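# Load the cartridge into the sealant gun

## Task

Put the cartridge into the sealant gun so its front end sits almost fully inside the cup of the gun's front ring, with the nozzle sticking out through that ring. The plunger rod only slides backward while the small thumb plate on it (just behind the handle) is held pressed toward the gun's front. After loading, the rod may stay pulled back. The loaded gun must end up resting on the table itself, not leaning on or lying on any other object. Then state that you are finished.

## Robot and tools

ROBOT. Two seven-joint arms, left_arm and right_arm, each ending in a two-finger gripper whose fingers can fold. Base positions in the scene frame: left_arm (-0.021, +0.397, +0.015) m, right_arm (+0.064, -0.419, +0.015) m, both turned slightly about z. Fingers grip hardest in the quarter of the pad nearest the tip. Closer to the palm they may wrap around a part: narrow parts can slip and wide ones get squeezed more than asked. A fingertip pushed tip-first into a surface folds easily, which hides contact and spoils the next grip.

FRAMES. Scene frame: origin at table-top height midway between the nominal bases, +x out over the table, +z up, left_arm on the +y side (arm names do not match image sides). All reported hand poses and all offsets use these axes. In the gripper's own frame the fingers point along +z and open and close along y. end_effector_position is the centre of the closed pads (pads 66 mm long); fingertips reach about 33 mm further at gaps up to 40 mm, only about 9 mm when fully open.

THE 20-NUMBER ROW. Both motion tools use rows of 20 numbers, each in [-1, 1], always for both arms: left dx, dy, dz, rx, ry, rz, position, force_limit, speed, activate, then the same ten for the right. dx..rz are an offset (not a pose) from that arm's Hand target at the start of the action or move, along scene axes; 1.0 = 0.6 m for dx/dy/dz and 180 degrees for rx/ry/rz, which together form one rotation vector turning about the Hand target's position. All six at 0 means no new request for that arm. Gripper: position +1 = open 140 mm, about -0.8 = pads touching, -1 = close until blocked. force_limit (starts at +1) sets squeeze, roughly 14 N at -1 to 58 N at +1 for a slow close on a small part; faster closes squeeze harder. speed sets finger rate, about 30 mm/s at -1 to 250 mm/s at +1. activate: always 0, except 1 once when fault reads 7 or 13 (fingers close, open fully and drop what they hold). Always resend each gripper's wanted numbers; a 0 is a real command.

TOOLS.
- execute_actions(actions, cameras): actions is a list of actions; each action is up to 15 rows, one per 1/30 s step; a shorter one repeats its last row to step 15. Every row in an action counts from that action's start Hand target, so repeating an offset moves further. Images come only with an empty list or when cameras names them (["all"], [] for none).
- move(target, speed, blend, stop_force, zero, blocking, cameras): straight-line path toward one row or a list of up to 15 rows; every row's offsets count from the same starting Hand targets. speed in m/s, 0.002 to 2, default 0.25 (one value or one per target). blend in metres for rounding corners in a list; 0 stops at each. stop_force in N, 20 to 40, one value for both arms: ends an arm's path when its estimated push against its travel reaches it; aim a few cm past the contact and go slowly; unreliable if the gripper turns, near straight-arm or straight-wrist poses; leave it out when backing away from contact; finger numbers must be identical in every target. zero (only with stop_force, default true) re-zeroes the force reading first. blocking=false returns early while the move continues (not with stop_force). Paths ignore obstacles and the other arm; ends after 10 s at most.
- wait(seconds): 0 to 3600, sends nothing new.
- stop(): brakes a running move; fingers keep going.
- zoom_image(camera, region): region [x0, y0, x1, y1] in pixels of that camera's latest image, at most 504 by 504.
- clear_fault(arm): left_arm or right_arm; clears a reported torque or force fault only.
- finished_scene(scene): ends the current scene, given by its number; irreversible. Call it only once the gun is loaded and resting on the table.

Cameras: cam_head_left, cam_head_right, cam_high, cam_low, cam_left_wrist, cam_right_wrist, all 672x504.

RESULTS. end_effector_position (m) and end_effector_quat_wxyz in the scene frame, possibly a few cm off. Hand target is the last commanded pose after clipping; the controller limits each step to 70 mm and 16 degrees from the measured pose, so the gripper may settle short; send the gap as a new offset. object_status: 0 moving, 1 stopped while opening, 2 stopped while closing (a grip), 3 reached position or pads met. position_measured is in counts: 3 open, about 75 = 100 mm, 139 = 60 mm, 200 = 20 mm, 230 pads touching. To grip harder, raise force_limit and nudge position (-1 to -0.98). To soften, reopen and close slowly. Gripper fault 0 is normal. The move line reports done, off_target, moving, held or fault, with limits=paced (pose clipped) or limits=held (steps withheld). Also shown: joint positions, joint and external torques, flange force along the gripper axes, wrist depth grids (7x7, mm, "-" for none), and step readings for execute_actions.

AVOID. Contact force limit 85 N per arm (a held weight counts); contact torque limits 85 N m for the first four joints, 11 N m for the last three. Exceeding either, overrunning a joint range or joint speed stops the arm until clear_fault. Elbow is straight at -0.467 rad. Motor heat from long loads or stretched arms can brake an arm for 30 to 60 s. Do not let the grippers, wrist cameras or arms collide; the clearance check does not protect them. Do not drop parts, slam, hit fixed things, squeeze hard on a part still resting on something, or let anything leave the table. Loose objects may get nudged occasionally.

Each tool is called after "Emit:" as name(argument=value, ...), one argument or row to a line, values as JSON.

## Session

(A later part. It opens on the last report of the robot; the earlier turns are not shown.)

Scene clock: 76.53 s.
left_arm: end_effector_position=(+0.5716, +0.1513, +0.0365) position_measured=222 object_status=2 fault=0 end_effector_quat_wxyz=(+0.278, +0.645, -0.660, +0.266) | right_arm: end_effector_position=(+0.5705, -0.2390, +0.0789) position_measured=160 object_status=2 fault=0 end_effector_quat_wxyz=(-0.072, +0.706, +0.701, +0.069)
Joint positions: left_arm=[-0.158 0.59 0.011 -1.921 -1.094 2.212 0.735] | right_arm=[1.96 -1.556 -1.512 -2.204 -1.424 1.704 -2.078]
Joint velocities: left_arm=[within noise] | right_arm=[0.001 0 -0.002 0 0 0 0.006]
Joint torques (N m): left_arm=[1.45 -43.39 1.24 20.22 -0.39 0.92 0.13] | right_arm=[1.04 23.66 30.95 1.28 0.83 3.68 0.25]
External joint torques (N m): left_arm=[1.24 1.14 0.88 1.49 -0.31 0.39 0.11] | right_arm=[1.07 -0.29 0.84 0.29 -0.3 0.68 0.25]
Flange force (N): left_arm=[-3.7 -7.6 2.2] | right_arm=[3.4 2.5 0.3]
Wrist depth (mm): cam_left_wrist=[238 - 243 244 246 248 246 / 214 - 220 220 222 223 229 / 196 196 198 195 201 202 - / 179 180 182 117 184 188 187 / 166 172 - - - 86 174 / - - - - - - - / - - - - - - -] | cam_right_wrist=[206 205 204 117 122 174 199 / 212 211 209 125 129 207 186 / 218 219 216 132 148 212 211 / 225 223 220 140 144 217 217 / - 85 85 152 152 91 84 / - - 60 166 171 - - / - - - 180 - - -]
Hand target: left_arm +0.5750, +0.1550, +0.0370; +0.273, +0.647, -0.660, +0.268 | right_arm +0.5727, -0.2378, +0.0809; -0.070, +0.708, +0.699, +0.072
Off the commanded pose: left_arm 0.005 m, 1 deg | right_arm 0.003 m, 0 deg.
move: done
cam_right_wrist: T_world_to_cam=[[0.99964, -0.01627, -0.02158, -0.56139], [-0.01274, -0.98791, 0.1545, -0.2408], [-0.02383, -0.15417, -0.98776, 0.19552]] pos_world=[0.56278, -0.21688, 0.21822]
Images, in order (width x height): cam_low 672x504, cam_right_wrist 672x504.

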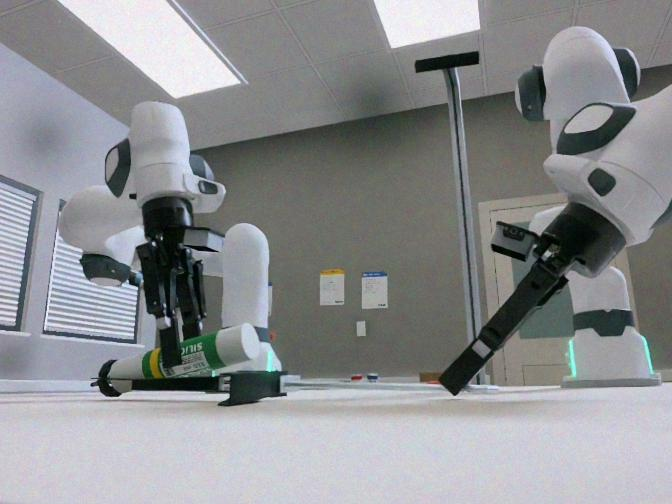

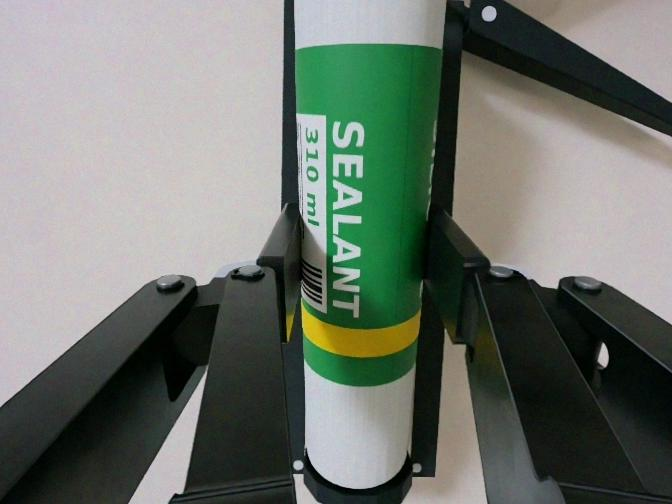

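Emit:
zoom_image(
  camera="cam_right_wrist",
  region=[270, 404, 440, 504],
)

Emit:
zoom_image(
  camera="cam_right_wrist",
  region=[260, 0, 480, 200],
)

Emit:
zoom_image(
  camera="cam_low",
  region=[80, 310, 320, 420],
)

Scaled by 2.965 from the camera's image (finer frame: 960x720).

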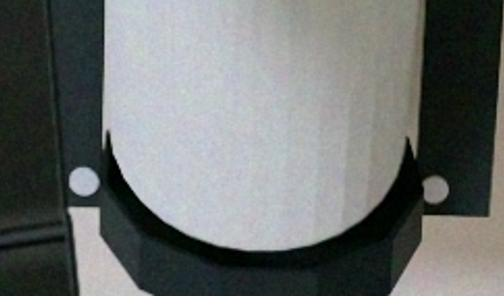

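Scaled by 2.291 from the camera's image (finer frame: 960x720).

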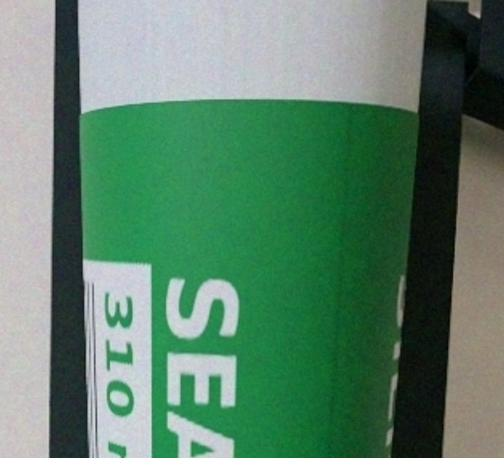

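Scaled by 2.100 from the camera's image (finer frame: 960x720).

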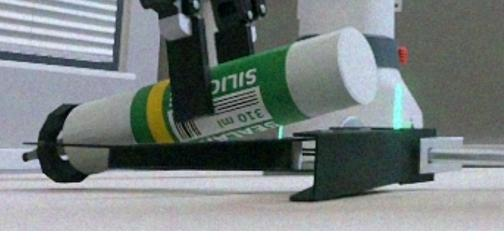

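Emit:
zoom_image(
  camera="cam_right_wrist",
  region=[270, 0, 330, 45],
)

Emit:
zoom_image(
  camera="cam_right_wrist",
  region=[420, 0, 480, 45],
)

Emit:
zoom_image(
  camera="cam_right_wrist",
  region=[270, 150, 330, 195],
)

Emit:
zoom_image(
  camera="cam_right_wrist",
  region=[420, 150, 480, 195],
)

Scaled by 8.400 from the camera's image (finer frame: 960x720).

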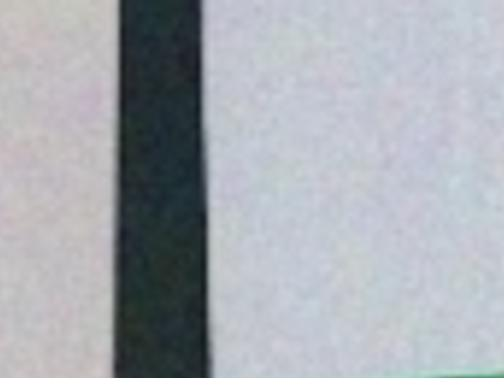

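Scaled by 8.400 from the camera's image (finer frame: 960x720).

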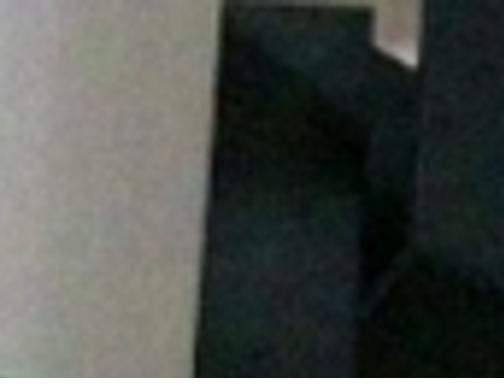

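Scaled by 8.400 from the camera's image (finer frame: 960x720).

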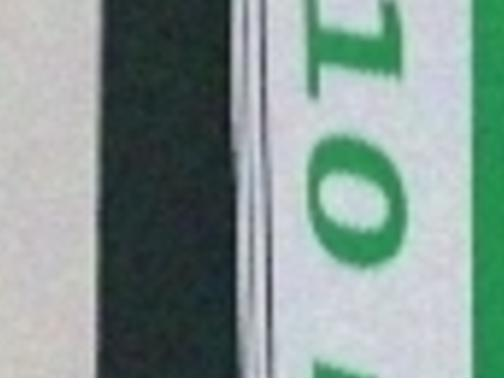

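Scaled by 8.400 from the camera's image (finer frame: 960x720).

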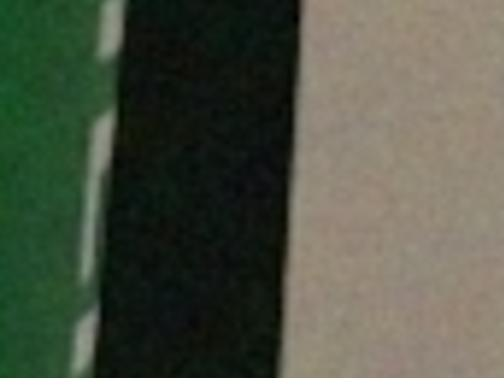

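Emit:
move(
  target=[
    [0,0,0,0,0,0,-1,0.3,-1,0,0.0040,0,0,0,0,-0.0056,-1,0.5,-1,0],
  ],
  speed=0.04,
  cameras=["cam_right_wrist"],
)

Emit:
zoom_image(
  camera="cam_right_wrist",
  region=[290, 430, 362, 484],
)

Emit:
zoom_image(
  camera="cam_right_wrist",
  region=[362, 430, 434, 484],
)

Emit:
zoom_image(
  camera="cam_right_wrist",
  region=[270, 0, 330, 45],
)

Emit:
zoom_image(
  camera="cam_right_wrist",
  region=[420, 0, 480, 45],
)

Scene clock: 84.70 s.
left_arm: end_effector_position=(+0.5716, +0.1513, +0.0365) position_measured=222 object_status=2 fault=0 end_effector_quat_wxyz=(+0.278, +0.645, -0.660, +0.266) | right_arm: end_effector_position=(+0.5729, -0.2394, +0.0788) position_measured=160 object_status=2 fault=0 end_effector_quat_wxyz=(-0.070, +0.712, +0.695, +0.069)
Joint positions: left_arm=[-0.158 0.59 0.011 -1.921 -1.094 2.212 0.735] | right_arm=[1.962 -1.556 -1.512 -2.2 -1.428 1.704 -2.061]
Joint velocities: left_arm=[within noise] | right_arm=[-0.001 -0.001 0.001 -0.001 -0.002 0 0.006]
Joint torques (N m): left_arm=[1.4 -43.41 1.19 20.26 -0.41 0.91 0.14] | right_arm=[1.06 23.79 31.07 1.26 0.81 3.77 0.2]
External joint torques (N m): left_arm=[1.41 1.16 1.03 1.49 -0.32 0.41 0.12] | right_arm=[1.17 -0.28 0.83 0.29 -0.31 0.76 0.19]
Flange force (N): left_arm=[-3.9 -7.7 2.0] | right_arm=[3.6 2.7 0.5]
Wrist depth (mm): cam_left_wrist=[- 238 - 240 248 249 243 / - 216 - 219 221 223 226 / - 196 194 182 201 202 201 / 180 181 179 113 184 185 187 / 166 171 84 - - 87 175 / - - - - - - - / - - - - - - -] | cam_right_wrist=[206 205 204 117 122 174 199 / 211 211 209 125 129 207 189 / 219 217 216 132 147 213 211 / 224 223 219 141 144 217 217 / - 85 85 151 152 91 84 / - - 60 166 171 - - / - - - 188 - - -]
Hand target: left_arm +0.5750, +0.1550, +0.0370; +0.273, +0.647, -0.660, +0.268 | right_arm +0.5751, -0.2378, +0.0809; -0.070, +0.714, +0.693, +0.072
Off the commanded pose: left_arm 0.005 m, 1 deg | right_arm 0.003 m, 1 deg.
move: done
cam_right_wrist: T_world_to_cam=[[0.99919, -0.03398, -0.02134, -0.56789], [-0.03024, -0.98727, 0.15614, -0.23107], [-0.02638, -0.15537, -0.9875, 0.19662]] pos_world=[0.56563, -0.21688, 0.21812]

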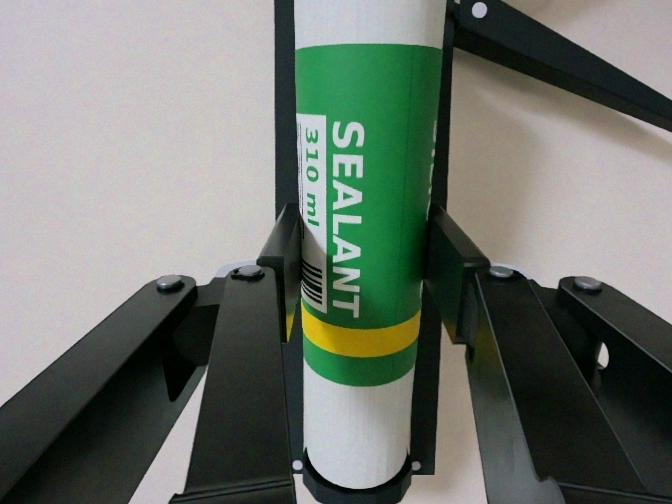

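Scaled by 7.000 from the camera's image (finer frame: 960x720).

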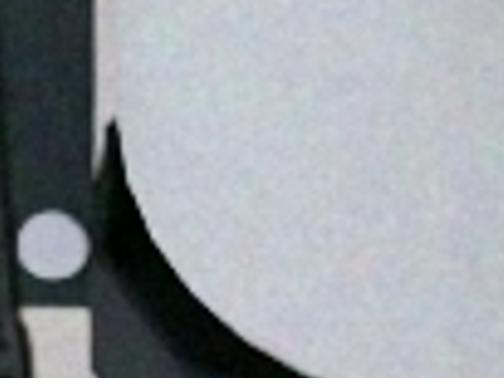

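Scaled by 7.000 from the camera's image (finer frame: 960x720).

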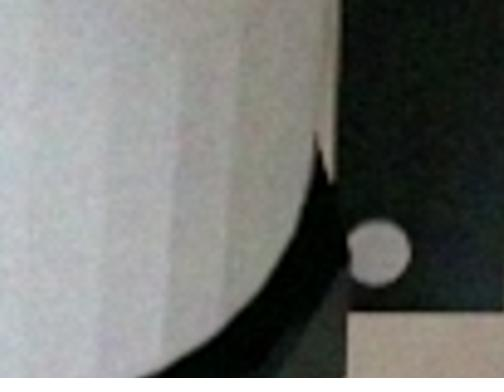

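Scaled by 8.400 from the camera's image (finer frame: 960x720).

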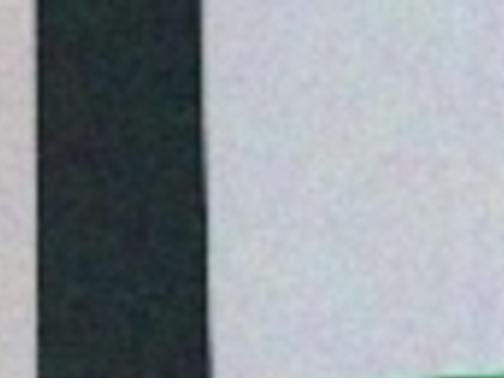

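Scaled by 8.400 from the camera's image (finer frame: 960x720).

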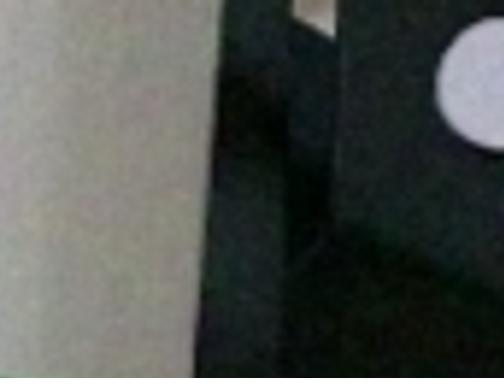

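Emit:
move(
  target=[
    [0,0,0,0,0,0,-1,0.3,-1,0,0.0007,0,-0.0010,0,0,0,-1,0.5,-1,0],
  ],
  speed=0.04,
  cameras=["cam_low", "cam_head_right"],
)

Emit:
zoom_image(
  camera="cam_low",
  region=[85, 345, 165, 405],
)

Emit:
zoom_image(
  camera="cam_low",
  region=[85, 310, 285, 410],
)

Scene clock: 87.27 s.
left_arm: end_effector_position=(+0.5716, +0.1513, +0.0365) position_measured=222 object_status=2 fault=0 end_effector_quat_wxyz=(+0.278, +0.645, -0.660, +0.266) | right_arm: end_effector_position=(+0.5735, -0.2397, +0.0784) position_measured=160 object_status=2 fault=0 end_effector_quat_wxyz=(-0.070, +0.713, +0.694, +0.069)
Joint positions: left_arm=[-0.158 0.59 0.011 -1.921 -1.094 2.212 0.735] | right_arm=[1.963 -1.556 -1.512 -2.199 -1.429 1.704 -2.06]
Joint torques (N m): left_arm=[1.39 -43.36 1.21 20.25 -0.4 0.91 0.14] | right_arm=[1.06 23.29 30.92 1.34 0.82 3.8 0.14]
External joint torques (N m): left_arm=[1.29 1.22 0.95 1.49 -0.32 0.4 0.12] | right_arm=[0.98 -0.82 0.65 0.47 -0.31 0.79 0.14]
Flange force (N): left_arm=[-3.8 -7.8 2.2] | right_arm=[3.0 2.9 1.1]
Wrist depth (mm): cam_left_wrist=[237 233 244 243 245 248 253 / 211 216 - 220 222 230 221 / 195 196 195 194 204 200 200 / 180 181 182 117 180 190 186 / 166 171 84 - - 83 174 / - - - - - - - / - - - - - - -] | cam_right_wrist=[205 204 204 117 122 174 194 / 210 211 209 125 129 206 188 / 217 217 215 132 148 211 211 / 224 222 219 141 144 216 217 / - 85 85 151 152 91 84 / - - 60 167 171 - - / - - - 179 189 - -]
Hand target: left_arm +0.5750, +0.1550, +0.0370; +0.273, +0.647, -0.660, +0.268 | right_arm +0.5755, -0.2378, +0.0803; -0.070, +0.714, +0.693, +0.072
Off the commanded pose: left_arm 0.005 m, 1 deg | right_arm 0.003 m, 0 deg.
move: done
Images, in order (width x height): cam_head_right 672x504, cam_low 672x504.

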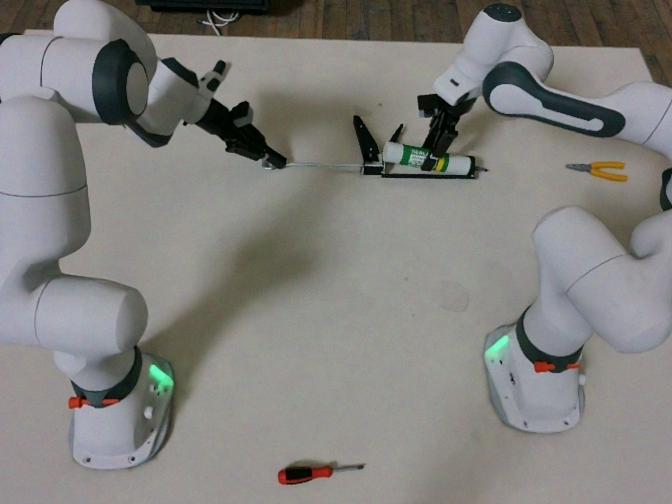

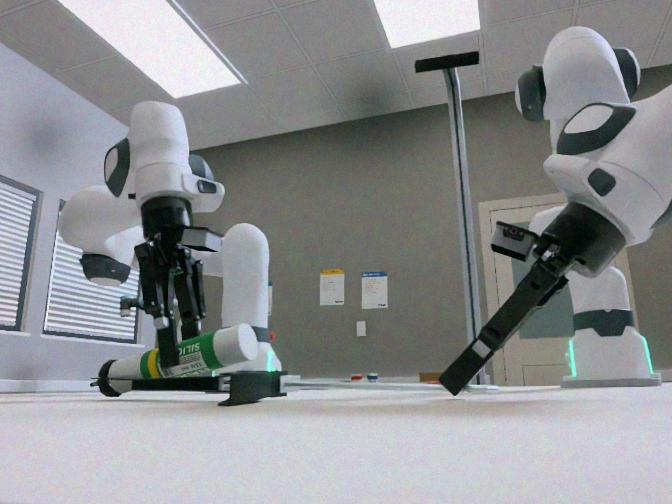

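Scaled by 6.300 from the camera's image (finer frame: 960x720).

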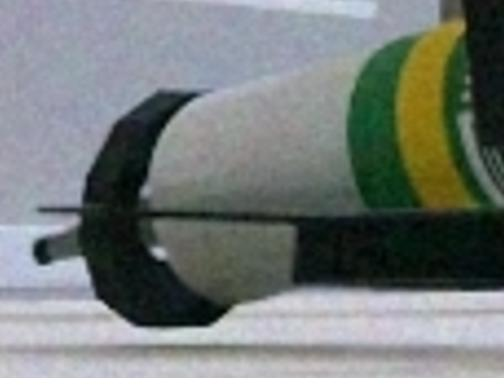

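Scaled by 2.520 from the camera's image (finer frame: 960x720).

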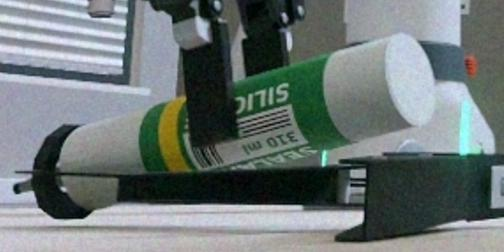

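Emit:
move(
  target=[
    [0,0,0,0,0,0,-1,0.3,-1,0,0,0,-0.0022,0,0,0,-1,0.5,-1,0],
  ],
  speed=0.04,
)

Emit:
move(
  target=[
    [0,0,0,0,0,0,-1,0.3,-1,0,0,-0.0333,0,0,0,0,-1,0.5,-1,0],
  ],
  speed=0.02,
  stop_force=22,
  cameras=["cam_low", "cam_right_wrist"],
)

Scene clock: 88.27 s.
left_arm: end_effector_position=(+0.5716, +0.1513, +0.0365) position_measured=222 object_status=2 fault=0 end_effector_quat_wxyz=(+0.278, +0.645, -0.660, +0.266) | right_arm: end_effector_position=(+0.5735, -0.2399, +0.0769) position_measured=160 object_status=2 fault=0 end_effector_quat_wxyz=(-0.070, +0.713, +0.694, +0.068)
Joint positions: left_arm=[-0.158 0.59 0.011 -1.921 -1.094 2.212 0.735] | right_arm=[1.963 -1.557 -1.515 -2.199 -1.432 1.705 -2.06]
Joint velocities: left_arm=[within noise] | right_arm=[0.001 -0.001 0.002 -0.001 -0.004 -0.001 0]
Joint torques (N m): left_arm=[1.45 -43.37 1.26 20.21 -0.39 0.9 0.14] | right_arm=[0.98 23.47 31.1 1.07 0.79 3.88 0.15]
External joint torques (N m): left_arm=[1.46 1.29 1.1 1.39 -0.31 0.39 0.12] | right_arm=[0.89 -0.63 0.83 0.28 -0.35 0.87 0.15]
Flange force (N): left_arm=[-4.1 -7.7 2.0] | right_arm=[2.7 2.1 0.8]
Wrist depth (mm): cam_left_wrist=[237 239 248 245 247 250 251 / 214 219 218 216 222 - - / 195 196 198 196 201 203 205 / 181 180 182 117 184 187 181 / 167 171 84 - - 87 174 / - - - - - - - / - - - - - - -] | cam_right_wrist=[204 202 201 117 122 172 197 / 210 209 208 125 129 204 178 / 216 215 213 132 148 211 208 / 222 222 217 141 144 215 215 / - 85 85 151 152 91 84 / - - 60 167 171 - - / - - - 177 190 - -]
Hand target: left_arm +0.5750, +0.1550, +0.0370; +0.273, +0.647, -0.660, +0.268 | right_arm +0.5755, -0.2378, +0.0789; -0.070, +0.714, +0.693, +0.072
Off the commanded pose: left_arm 0.005 m, 1 deg | right_arm 0.003 m, 1 deg.
move: done

Scene clock: 90.50 s.
left_arm: end_effector_position=(+0.5706, +0.1486, +0.0368) position_measured=222 object_status=2 fault=0 end_effector_quat_wxyz=(+0.279, +0.644, -0.661, +0.266) | right_arm: end_effector_position=(+0.5730, -0.2525, +0.0778) position_measured=160 object_status=2 fault=0 end_effector_quat_wxyz=(-0.073, +0.713, +0.694, +0.073)
Joint positions: left_arm=[-0.16 0.59 0.008 -1.921 -1.094 2.212 0.735] | right_arm=[1.923 -1.562 -1.514 -2.214 -1.425 1.711 -2.085]
Joint torques (N m): left_arm=[2.97 -42.92 2.83 19.65 0.07 1.47 0.15] | right_arm=[-3.1 25 30.83 1.72 0.67 2.47 -0.27]
External joint torques (N m): left_arm=[2.73 1.62 2.49 0.92 0.15 0.95 0.13] | right_arm=[-3.16 1.2 0.66 0.95 -0.47 -0.56 -0.27]
Flange force (N): left_arm=[-5.8 -6.9 0.6] | right_arm=[-6.8 -2.7 -3.3]
Wrist depth (mm): cam_left_wrist=[237 241 243 245 248 250 251 / 214 217 219 217 221 225 226 / 196 201 200 200 202 202 205 / 180 180 185 113 184 186 190 / 166 172 84 - - 86 169 / - - - - - - - / - - - - - - -] | cam_right_wrist=[206 205 204 117 122 177 197 / 211 211 209 124 129 206 205 / 217 216 215 132 147 212 211 / 223 221 218 141 143 216 216 / - 85 85 152 152 91 84 / - - 60 167 171 - - / - - - 179 - - -]
Hand target: left_arm +0.5750, +0.1550, +0.0370; +0.273, +0.647, -0.660, +0.268 | right_arm +0.5755, -0.2578, +0.0789; -0.070, +0.714, +0.693, +0.072
Off the commanded pose: left_arm 0.008 m, 1 deg | right_arm 0.006 m, 0 deg.
move: off_target (right_arm)
cam_right_wrist: T_world_to_cam=[[0.99911, -0.03684, -0.02063, -0.56916], [-0.03344, -0.98872, 0.14598, -0.24165], [-0.02577, -0.14516, -0.98907, 0.1959]] pos_world=[0.56562, -0.23146, 0.21729]

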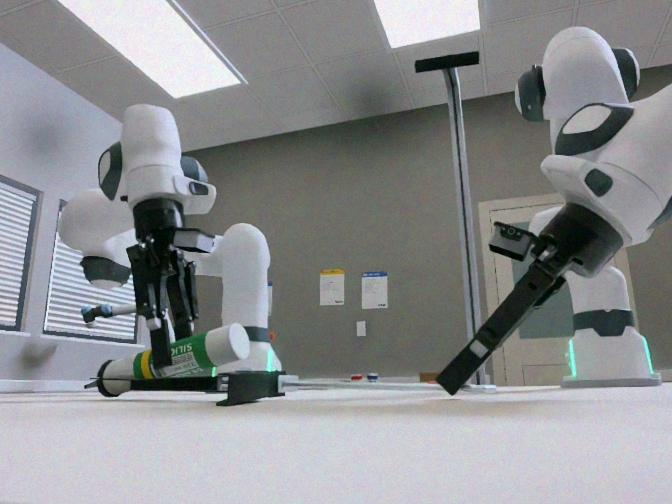

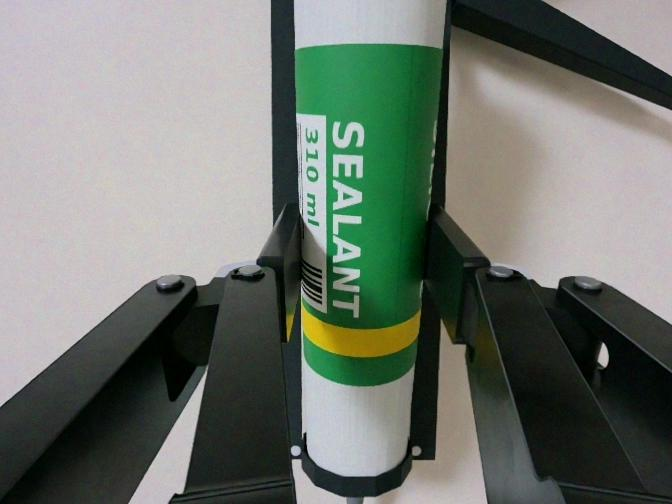

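Emit:
zoom_image(
  camera="cam_right_wrist",
  region=[270, 404, 440, 504],
)

Emit:
zoom_image(
  camera="cam_low",
  region=[75, 345, 155, 405],
)

Emit:
zoom_image(
  camera="cam_right_wrist",
  region=[260, 0, 480, 200],
)

Scaled by 2.965 from the camera's image (finer frame: 960x720).

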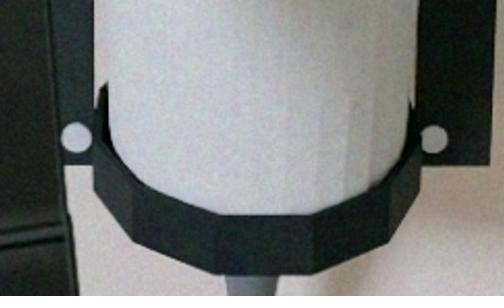

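Scaled by 6.300 from the camera's image (finer frame: 960x720).

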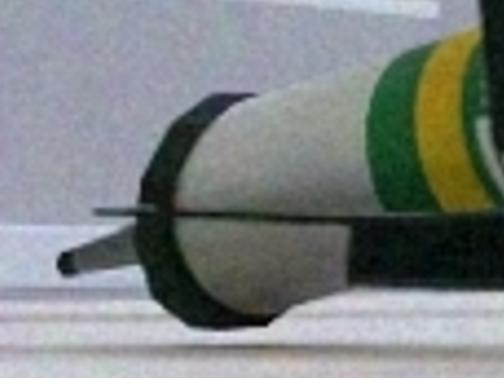

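Scaled by 2.291 from the camera's image (finer frame: 960x720).

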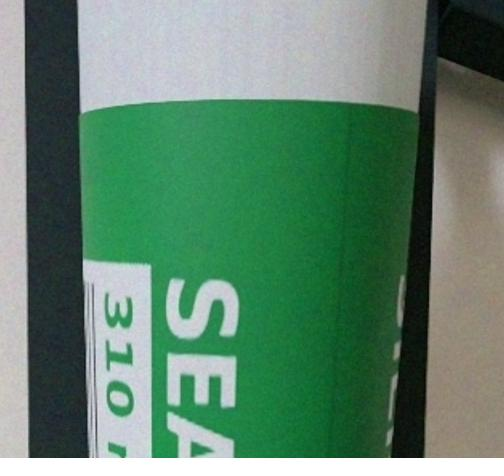

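Emit:
move(
  target=[
    [0,0,0,0,0,0,-1,0.3,-1,0,-0.0010,0.00725,-0.01622,-0.0278,0,0.0017,-1,0.5,-1,0],
  ],
  speed=0.035,
  cameras=["cam_low", "cam_right_wrist"],
)

Emit:
zoom_image(
  camera="cam_low",
  region=[75, 310, 275, 410],
)

Emit:
zoom_image(
  camera="cam_right_wrist",
  region=[270, 404, 440, 504],
)

Scene clock: 94.00 s.
left_arm: end_effector_position=(+0.5706, +0.1486, +0.0368) position_measured=222 object_status=2 fault=0 end_effector_quat_wxyz=(+0.279, +0.644, -0.661, +0.266) | right_arm: end_effector_position=(+0.5722, -0.2503, +0.0684) position_measured=160 object_status=2 fault=0 end_effector_quat_wxyz=(-0.042, +0.711, +0.701, +0.042)
Joint positions: left_arm=[-0.16 0.59 0.008 -1.921 -1.094 2.212 0.735] | right_arm=[1.988 -1.494 -1.536 -2.194 -1.432 1.694 -2.053]
Joint torques (N m): left_arm=[2.56 -43.04 2.43 19.69 0.06 1.04 0.17] | right_arm=[-0.62 25.43 30.35 3.26 0.52 2.56 0.22]
External joint torques (N m): left_arm=[2.63 1.41 2.38 1.01 0.15 0.55 0.15] | right_arm=[-0.63 1.23 0.25 1.21 -0.53 -0.3 0.22]
Flange force (N): left_arm=[-5.5 -7.1 -0.1] | right_arm=[0.1 2.4 -1.1]
Wrist depth (mm): cam_left_wrist=[234 242 243 246 253 249 248 / 215 211 219 220 223 229 231 / 196 197 199 197 202 203 205 / 180 181 182 118 185 187 188 / 165 172 84 - - 87 175 / - - - - - - - / - - - - - - -] | cam_right_wrist=[188 188 187 117 122 185 163 / 195 195 192 125 131 192 191 / - 205 204 132 139 199 199 / 214 211 139 141 143 207 207 / - 85 85 152 152 91 84 / - - 60 166 175 - - / - - - 179 - - -]
Hand target: left_arm +0.5750, +0.1550, +0.0370; +0.273, +0.647, -0.660, +0.268 | right_arm +0.5749, -0.2535, +0.0692; -0.039, +0.714, +0.697, +0.042
Off the commanded pose: left_arm 0.008 m, 1 deg | right_arm 0.004 m, 1 deg.
move: off_target (right_arm)
cam_right_wrist: T_world_to_cam=[[0.99953, -0.02538, -0.0171, -0.5661], [-0.02073, -0.97259, 0.23162, -0.24719], [-0.02251, -0.23115, -0.97266, 0.16233]] pos_world=[0.56436, -0.21726, 0.20547]

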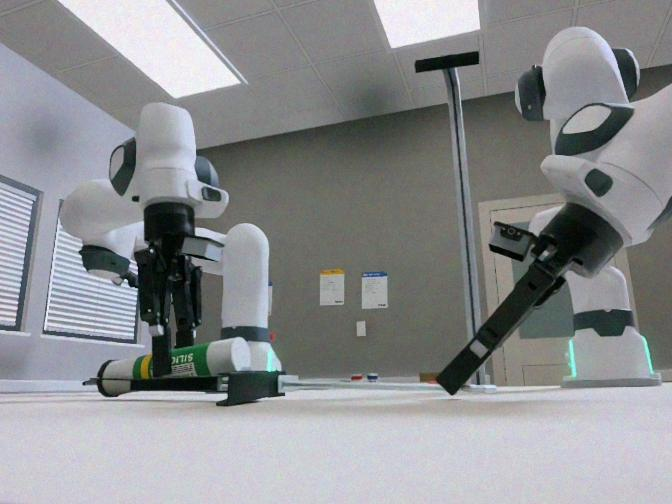

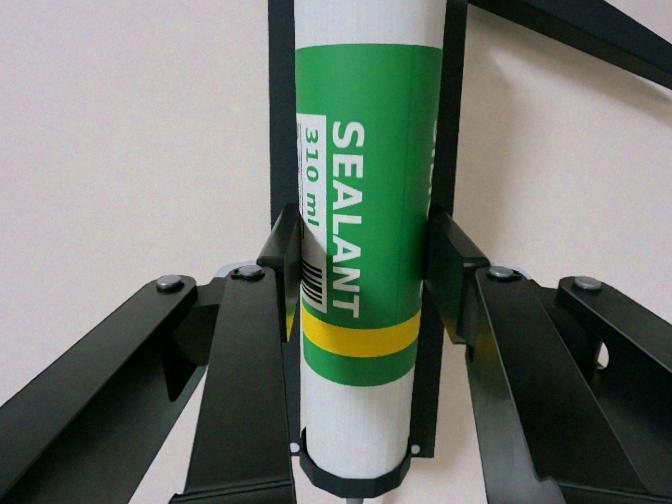

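Scaled by 2.520 from the camera's image (finer frame: 960x720).

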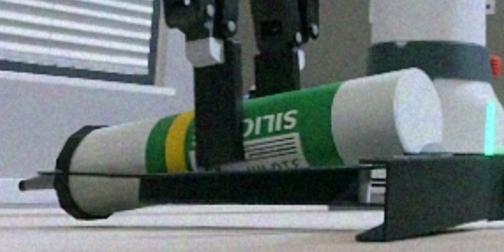

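Scaled by 2.965 from the camera's image (finer frame: 960x720).

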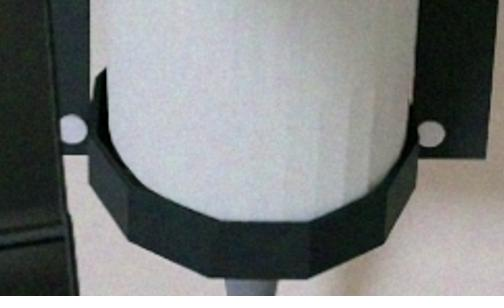

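Emit:
zoom_image(
  camera="cam_right_wrist",
  region=[260, 0, 480, 200],
)

Scaled by 2.291 from the camera's image (finer frame: 960x720).

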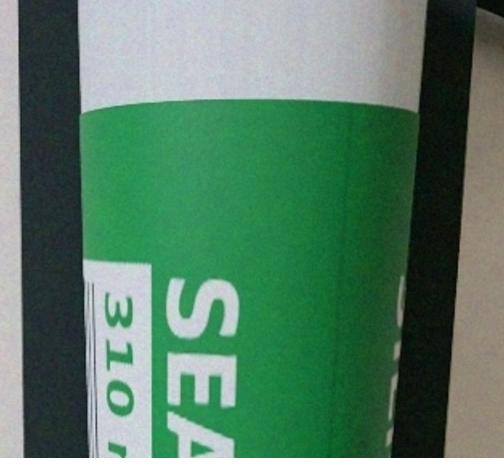

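Emit:
zoom_image(
  camera="cam_low",
  region=[135, 350, 195, 395],
)

Emit:
zoom_image(
  camera="cam_low",
  region=[80, 355, 140, 400],
)

Scaled by 8.400 from the camera's image (finer frame: 960x720).

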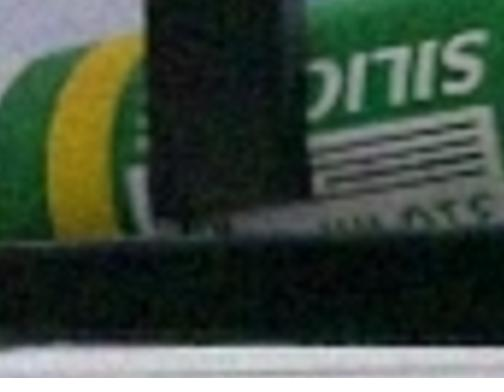

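Scaled by 8.400 from the camera's image (finer frame: 960x720).

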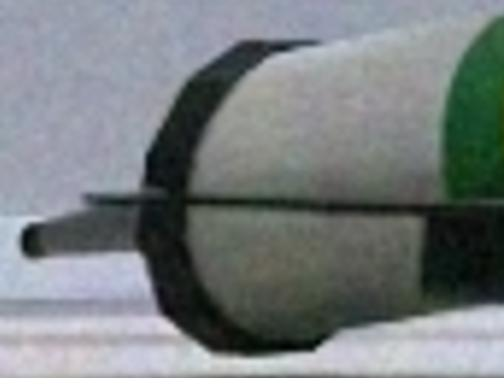

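Emit:
move(
  target=[
    [0,0,0,0,0,0,-1,0.3,-1,0,0.0012,0.00075,-0.00983,-0.01667,0,-0.0020,-1,0.5,-1,0],
  ],
  speed=0.03,
  cameras=["cam_low", "cam_right_wrist"],
)

Emit:
zoom_image(
  camera="cam_low",
  region=[135, 350, 195, 395],
)

Emit:
zoom_image(
  camera="cam_low",
  region=[80, 355, 140, 400],
)

Emit:
zoom_image(
  camera="cam_right_wrist",
  region=[270, 404, 440, 504],
)

Emit:
zoom_image(
  camera="cam_right_wrist",
  region=[260, 0, 480, 200],
)

Scene clock: 97.07 s.
left_arm: end_effector_position=(+0.5707, +0.1487, +0.0368) position_measured=222 object_status=2 fault=0 end_effector_quat_wxyz=(+0.279, +0.644, -0.661, +0.266) | right_arm: end_effector_position=(+0.5731, -0.2492, +0.0640) position_measured=160 object_status=2 fault=0 end_effector_quat_wxyz=(-0.024, +0.714, +0.699, +0.025)
Joint positions: left_arm=[-0.159 0.59 0.008 -1.921 -1.094 2.212 0.735] | right_arm=[2.029 -1.452 -1.55 -2.178 -1.434 1.685 -2.02]
Joint velocities: left_arm=[within noise] | right_arm=[0 0.001 -0.001 0.001 -0.001 0 0.006]
Joint torques (N m): left_arm=[2.41 -42.33 2.32 19.65 0.08 1.31 0.18] | right_arm=[-0.4 25.48 28.52 4.49 -0.15 2.5 0.16]
External joint torques (N m): left_arm=[2.16 2.1 1.98 1.02 0.16 0.79 0.16] | right_arm=[-0.55 0.93 -1.7 1.72 -1.14 -0.29 0.16]
Flange force (N): left_arm=[-5.9 -8.4 2.0] | right_arm=[0.7 4.9 4.0]
Wrist depth (mm): cam_left_wrist=[237 240 241 238 243 243 248 / 218 216 219 219 223 224 230 / 195 197 198 200 203 209 204 / 183 181 183 117 186 186 187 / 166 171 84 - - 87 176 / - - - - - - - / - - - - - - -] | cam_right_wrist=[180 180 177 117 122 177 153 / 189 188 186 124 130 185 184 / 198 198 195 132 142 195 194 / 210 207 204 141 143 202 204 / - 85 85 151 152 91 84 / - - 60 167 172 - - / - - - 184 - - -]
Hand target: left_arm +0.5750, +0.1550, +0.0370; +0.273, +0.647, -0.660, +0.268 | right_arm +0.5756, -0.2530, +0.0633; -0.020, +0.717, +0.696, +0.024
Off the commanded pose: left_arm 0.008 m, 1 deg | right_arm 0.005 m, 1 deg.
move: off_target (right_arm)
cam_right_wrist: T_world_to_cam=[[0.99934, -0.03353, -0.01373, -0.56915], [-0.02834, -0.9594, 0.28062, -0.24047], [-0.02258, -0.28005, -0.95972, 0.14543]] pos_world=[0.56524, -0.20906, 0.19924]

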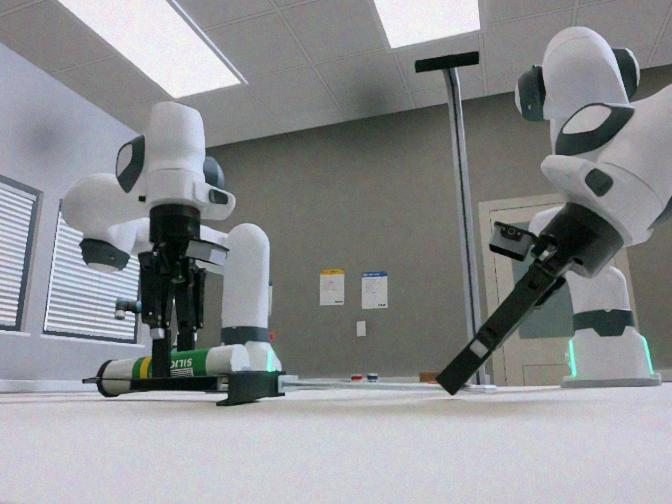

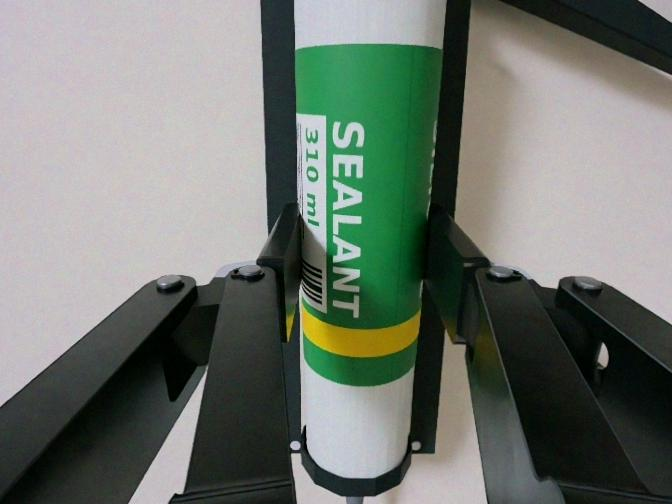

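Scaled by 8.400 from the camera's image (finer frame: 960x720).

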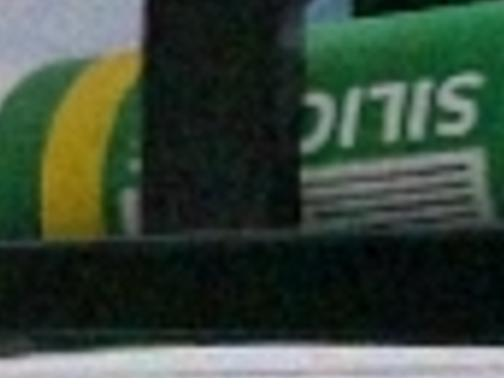

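Scaled by 8.400 from the camera's image (finer frame: 960x720).

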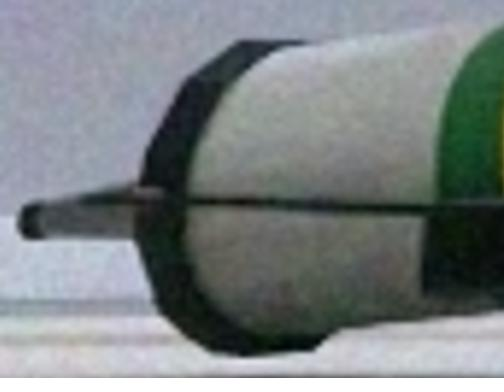

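Scaled by 2.965 from the camera's image (finer frame: 960x720).

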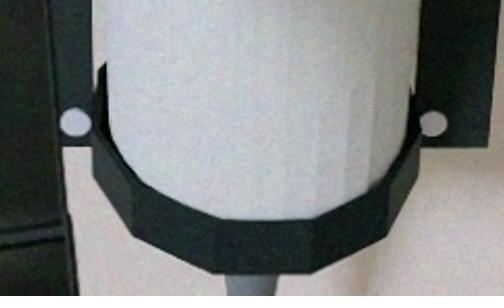

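Scaled by 2.291 from the camera's image (finer frame: 960x720).

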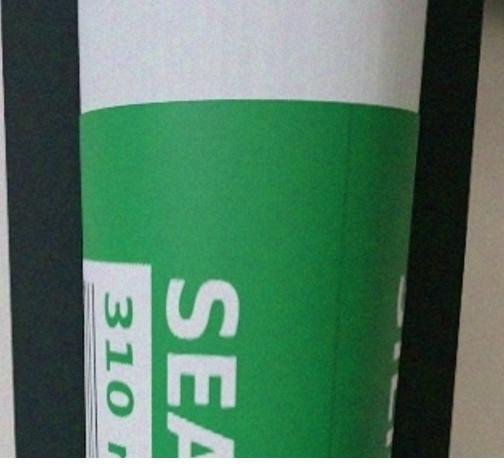

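Emit:
zoom_image(
  camera="cam_low",
  region=[80, 325, 260, 405],
)

Emit:
zoom_image(
  camera="cam_low",
  region=[190, 330, 260, 385],
)

Scaled by 2.800 from the camera's image (finer frame: 960x720).

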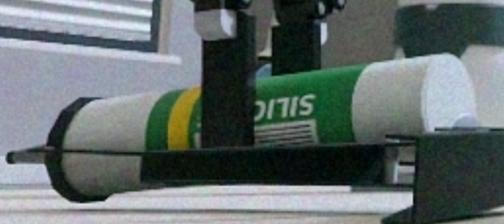

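Scaled by 7.200 from the camera's image (finer frame: 960x720).

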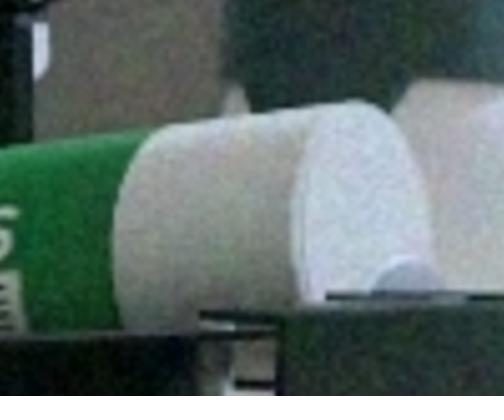

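Emit:
move(
  target=[
    [0,0,0,0,0,0,-1,0.3,-1,0,0,-0.0017,-0.0030,-0.0044,0,0,-1,0.5,-1,0],
  ],
  speed=0.02,
  cameras=["cam_low"],
)

Emit:
zoom_image(
  camera="cam_low",
  region=[135, 350, 195, 395],
)

Emit:
zoom_image(
  camera="cam_low",
  region=[80, 355, 140, 400],
)

Scene clock: 101.77 s.
left_arm: end_effector_position=(+0.5707, +0.1488, +0.0368) position_measured=222 object_status=2 fault=0 end_effector_quat_wxyz=(+0.279, +0.644, -0.661, +0.266) | right_arm: end_effector_position=(+0.5734, -0.2487, +0.0637) position_measured=160 object_status=2 fault=0 end_effector_quat_wxyz=(-0.019, +0.714, +0.699, +0.022)
Joint positions: left_arm=[-0.159 0.59 0.008 -1.921 -1.094 2.212 0.735] | right_arm=[2.038 -1.442 -1.553 -2.176 -1.434 1.684 -2.014]
Joint velocities: left_arm=[within noise] | right_arm=[0.002 0.001 0 -0.001 0.001 -0.001 0.005]
Joint torques (N m): left_arm=[2.42 -42.36 2.34 19.69 0.09 1.46 0.22] | right_arm=[-0.74 25.26 26.93 5.09 -0.32 2.19 0.07]
External joint torques (N m): left_arm=[2.51 2.11 2.29 1.02 0.17 0.97 0.2] | right_arm=[-0.68 0.69 -3.2 2.04 -1.28 -0.56 0.07]
Flange force (N): left_arm=[-6.3 -8.2 1.8] | right_arm=[0.7 6.4 7.0]
Wrist depth (mm): cam_left_wrist=[239 243 251 239 247 251 246 / - 213 - 219 223 226 231 / - 197 196 199 - 206 204 / 179 181 183 117 185 187 192 / 166 172 85 - - 87 174 / - - - - - - - / - - - - - - -] | cam_right_wrist=[179 178 176 117 121 176 152 / 188 187 187 124 131 184 183 / 198 197 195 132 147 195 193 / 209 207 203 140 144 202 204 / - 85 85 152 153 91 84 / - - 60 167 173 - - / - - - 185 - - -]
Hand target: left_arm +0.5750, +0.1550, +0.0370; +0.273, +0.647, -0.660, +0.268 | right_arm +0.5756, -0.2540, +0.0615; -0.015, +0.717, +0.696, +0.019
Off the commanded pose: left_arm 0.008 m, 1 deg | right_arm 0.006 m, 1 deg.
move: off_target (right_arm)

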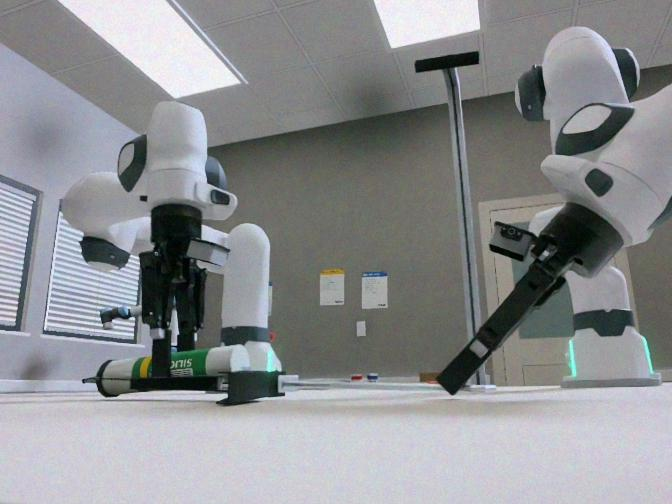

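Scaled by 8.400 from the camera's image (finer frame: 960x720).

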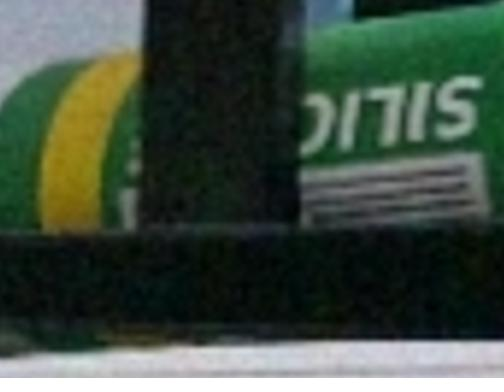

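Scaled by 8.400 from the camera's image (finer frame: 960x720).

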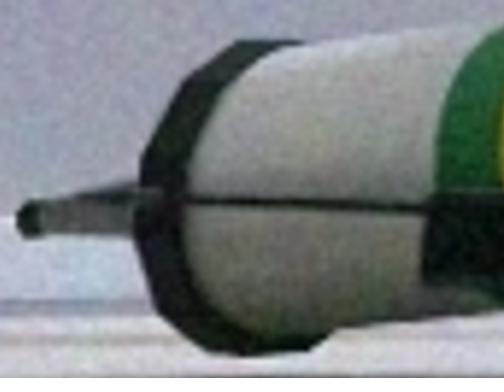

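Emit:
move(
  target=[
    [0,0,0,0,0,0,-1,0.3,-1,0,0,0,0.0025,0,0,0,-1,0.5,-1,0],
    [0,0,0,0,0,0,-1,0.3,-1,0,0,-0.0058,0.0025,0,0,0,-1,0.5,-1,0],
  ],
  speed=0.02,
  cameras=["cam_right_wrist"],
)

Emit:
zoom_image(
  camera="cam_right_wrist",
  region=[270, 404, 440, 504],
)

Scene clock: 103.27 s.
left_arm: end_effector_position=(+0.5708, +0.1488, +0.0369) position_measured=222 object_status=2 fault=0 end_effector_quat_wxyz=(+0.279, +0.644, -0.661, +0.266) | right_arm: end_effector_position=(+0.5736, -0.2491, +0.0640) position_measured=160 object_status=2 fault=0 end_effector_quat_wxyz=(-0.020, +0.715, +0.698, +0.024)
Joint positions: left_arm=[-0.159 0.59 0.008 -1.921 -1.094 2.212 0.735] | right_arm=[2.034 -1.439 -1.554 -2.177 -1.431 1.689 -2.014]
Joint velocities: left_arm=[within noise] | right_arm=[-0.001 0.003 -0.001 -0.001 0.001 0.004 -0.001]
Joint torques (N m): left_arm=[2.72 -42.45 2.72 19.6 0.1 1.3 0.2] | right_arm=[-3.6 26.69 28.38 4.31 0.14 1.38 -0.16]
External joint torques (N m): left_arm=[2.83 2.04 2.7 0.89 0.18 0.82 0.18] | right_arm=[-3.69 2.1 -1.82 1.25 -0.83 -1.39 -0.16]
Flange force (N): left_arm=[-6.6 -7.9 0.8] | right_arm=[-8.0 -1.6 0.6]
Wrist depth (mm): cam_left_wrist=[239 240 247 245 249 249 249 / 212 217 - 220 225 226 230 / - 198 197 192 199 204 205 / 177 183 185 117 185 189 191 / 166 - 84 - - 86 173 / - - - - - - - / - - - - - - -] | cam_right_wrist=[179 179 176 117 122 176 154 / 188 187 185 124 131 185 184 / 198 197 195 132 147 193 194 / 208 207 203 141 143 203 204 / - 85 85 152 152 91 84 / - - 60 168 172 - - / - - - 194 188 - -]
Hand target: left_arm +0.5750, +0.1550, +0.0370; +0.273, +0.647, -0.660, +0.268 | right_arm +0.5756, -0.2575, +0.0630; -0.015, +0.717, +0.696, +0.019
Off the commanded pose: left_arm 0.008 m, 1 deg | right_arm 0.009 m, 1 deg.
move: off_target (right_arm)
cam_right_wrist: T_world_to_cam=[[0.99926, -0.0369, -0.01112, -0.57058], [-0.03213, -0.95705, 0.28813, -0.23817], [-0.02127, -0.28756, -0.95753, 0.14264]] pos_world=[0.56554, -0.20797, 0.19886]

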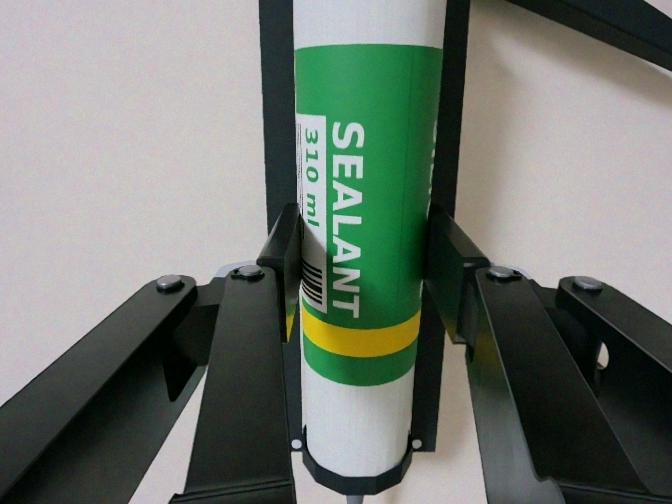

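Scaled by 2.965 from the camera's image (finer frame: 960x720).

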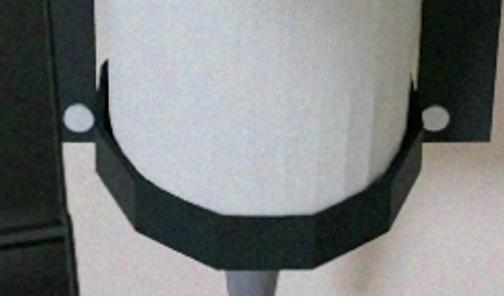

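Emit:
move(
  target=[
    [0,0,0,0,0,0,-1,0.3,-1,0,0,0.0050,0.0008,0,0,0,-1,0.5,-1,0],
  ],
  speed=0.03,
)

Emit:
execute_actions(
  actions=[
    [[0,0,0,0,0,0,-1,0.3,-1,0,0,0,0,0,0,0,-0.24,0.5,-1,0],[0,0,0,0,0,0,-1,0.3,-1,0,0,0,0,0,0,0,-0.24,0.5,-1,0],[0,0,0,0,0,0,-1,0.3,-1,0,0,0,0,0,0,0,-0.24,0.5,-1,0],[0,0,0,0,0,0,-1,0.3,-1,0,0,0,0,0,0,0,-0.24,0.5,-1,0],[0,0,0,0,0,0,-1,0.3,-1,0,0,0,0,0,0,0,-0.24,0.5,-1,0],[0,0,0,0,0,0,-1,0.3,-1,0,0,0,0,0,0,0,-0.23,0.5,-1,0],[0,0,0,0,0,0,-1,0.3,-1,0,0,0,0,0,0,0,-0.23,0.5,-1,0],[0,0,0,0,0,0,-1,0.3,-1,0,0,0,0,0,0,0,-0.23,0.5,-1,0],[0,0,0,0,0,0,-1,0.3,-1,0,0,0,0,0,0,0,-0.23,0.5,-1,0],[0,0,0,0,0,0,-1,0.3,-1,0,0,0,0,0,0,0,-0.23,0.5,-1,0],[0,0,0,0,0,0,-1,0.3,-1,0,0,0,0,0,0,0,-0.22,0.5,-1,0]],
  ],
)

Scene clock: 104.73 s.
left_arm: end_effector_position=(+0.5708, +0.1488, +0.0369) position_measured=222 object_status=2 fault=0 end_effector_quat_wxyz=(+0.279, +0.644, -0.661, +0.266) | right_arm: end_effector_position=(+0.5736, -0.2489, +0.0640) position_measured=160 object_status=2 fault=0 end_effector_quat_wxyz=(-0.019, +0.715, +0.699, +0.022)
Joint positions: left_arm=[-0.159 0.59 0.008 -1.921 -1.094 2.212 0.735] | right_arm=[2.037 -1.434 -1.555 -2.176 -1.429 1.69 -2.014]
Joint velocities: left_arm=[within noise] | right_arm=[0 0.005 -0.002 0.002 0.003 0.003 0]
Joint torques (N m): left_arm=[2.61 -42.85 2.62 19.6 0.12 1.29 0.16] | right_arm=[-1.35 26.25 28.47 4.77 0.38 1.81 -0.02]
External joint torques (N m): left_arm=[2.58 1.5 2.48 0.95 0.19 0.8 0.14] | right_arm=[-1.34 1.67 -1.66 1.59 -0.59 -0.94 -0.02]
Flange force (N): left_arm=[-5.5 -7.0 0.3] | right_arm=[-1.5 3.5 1.4]
Wrist depth (mm): cam_left_wrist=[239 242 243 244 248 260 252 / 218 216 223 220 223 - 230 / 192 198 199 197 196 202 201 / 182 180 183 117 185 186 187 / 163 - 84 - - 87 175 / - - - - - - - / - - - - - - -] | cam_right_wrist=[179 179 177 117 121 176 153 / 188 188 185 123 131 184 184 / 198 197 195 132 146 195 193 / 209 207 203 140 143 203 204 / - 85 85 152 150 91 84 / - - 60 168 173 - - / - - - 193 - - -]
Hand target: left_arm +0.5750, +0.1550, +0.0370; +0.273, +0.647, -0.660, +0.268 | right_arm +0.5756, -0.2545, +0.0635; -0.015, +0.717, +0.696, +0.019
Off the commanded pose: left_arm 0.008 m, 1 deg | right_arm 0.006 m, 1 deg.
move: off_target (right_arm)

Scene clock: 105.43 s.
left_arm: end_effector_position=(+0.5708, +0.1488, +0.0369) position_measured=222 object_status=2 fault=0 end_effector_quat_wxyz=(+0.279, +0.644, -0.661, +0.266) | right_arm: end_effector_position=(+0.5738, -0.2490, +0.0639) position_measured=157 object_status=3 fault=0 end_effector_quat_wxyz=(-0.019, +0.715, +0.699, +0.023)
Joint positions: left_arm=[-0.159 0.59 0.008 -1.921 -1.094 2.212 0.735] | right_arm=[2.037 -1.432 -1.556 -2.175 -1.428 1.693 -2.014]
Joint torques (N m): left_arm=[2.66 -42.8 2.58 19.61 0.11 1.26 0.22] | right_arm=[-1.52 26.44 29 4.74 0.54 1.74 0.01]
External joint torques (N m): left_arm=[2.54 1.72 2.36 0.9 0.2 0.75 0.2] | right_arm=[-1.5 1.85 -1.1 1.54 -0.43 -1.01 0.01]
Flange force (N): left_arm=[-5.9 -7.2 0.7] | right_arm=[-1.9 2.8 -0.3]
Wrist depth (mm): cam_left_wrist=[245 236 248 249 248 254 246 / 214 217 221 217 228 229 232 / 196 198 196 200 203 205 205 / 183 182 183 117 185 186 188 / 166 171 84 - - 87 175 / - - - - - - - / - - - - - - -] | cam_right_wrist=[179 179 179 117 121 176 153 / 188 188 185 124 130 185 184 / 198 197 195 132 146 195 194 / 209 207 125 140 144 203 204 / - 85 85 153 152 91 84 / - - 60 168 173 - - / - - - 204 - - -]
Hand target: left_arm +0.5750, +0.1550, +0.0370; +0.273, +0.647, -0.660, +0.268 | right_arm +0.5756, -0.2545, +0.0635; -0.015, +0.717, +0.696, +0.019
Off the commanded pose: left_arm 0.008 m, 1 deg | right_arm 0.006 m, 1 deg.
Step readings (end_effector_position of left_arm | right_arm):
0: (+0.5708, +0.1488, +0.0369) | (+0.5736, -0.2489, +0.0640)
1: (+0.5708, +0.1488, +0.0369) | (+0.5736, -0.2489, +0.0640)
2: (+0.5708, +0.1488, +0.0369) | (+0.5736, -0.2489, +0.0640)
4: (+0.5708, +0.1488, +0.0369) | (+0.5736, -0.2490, +0.0640)
8: (+0.5708, +0.1488, +0.0369) | (+0.5737, -0.2490, +0.0639)
15: (+0.5708, +0.1488, +0.0369) | (+0.5738, -0.2490, +0.0639)


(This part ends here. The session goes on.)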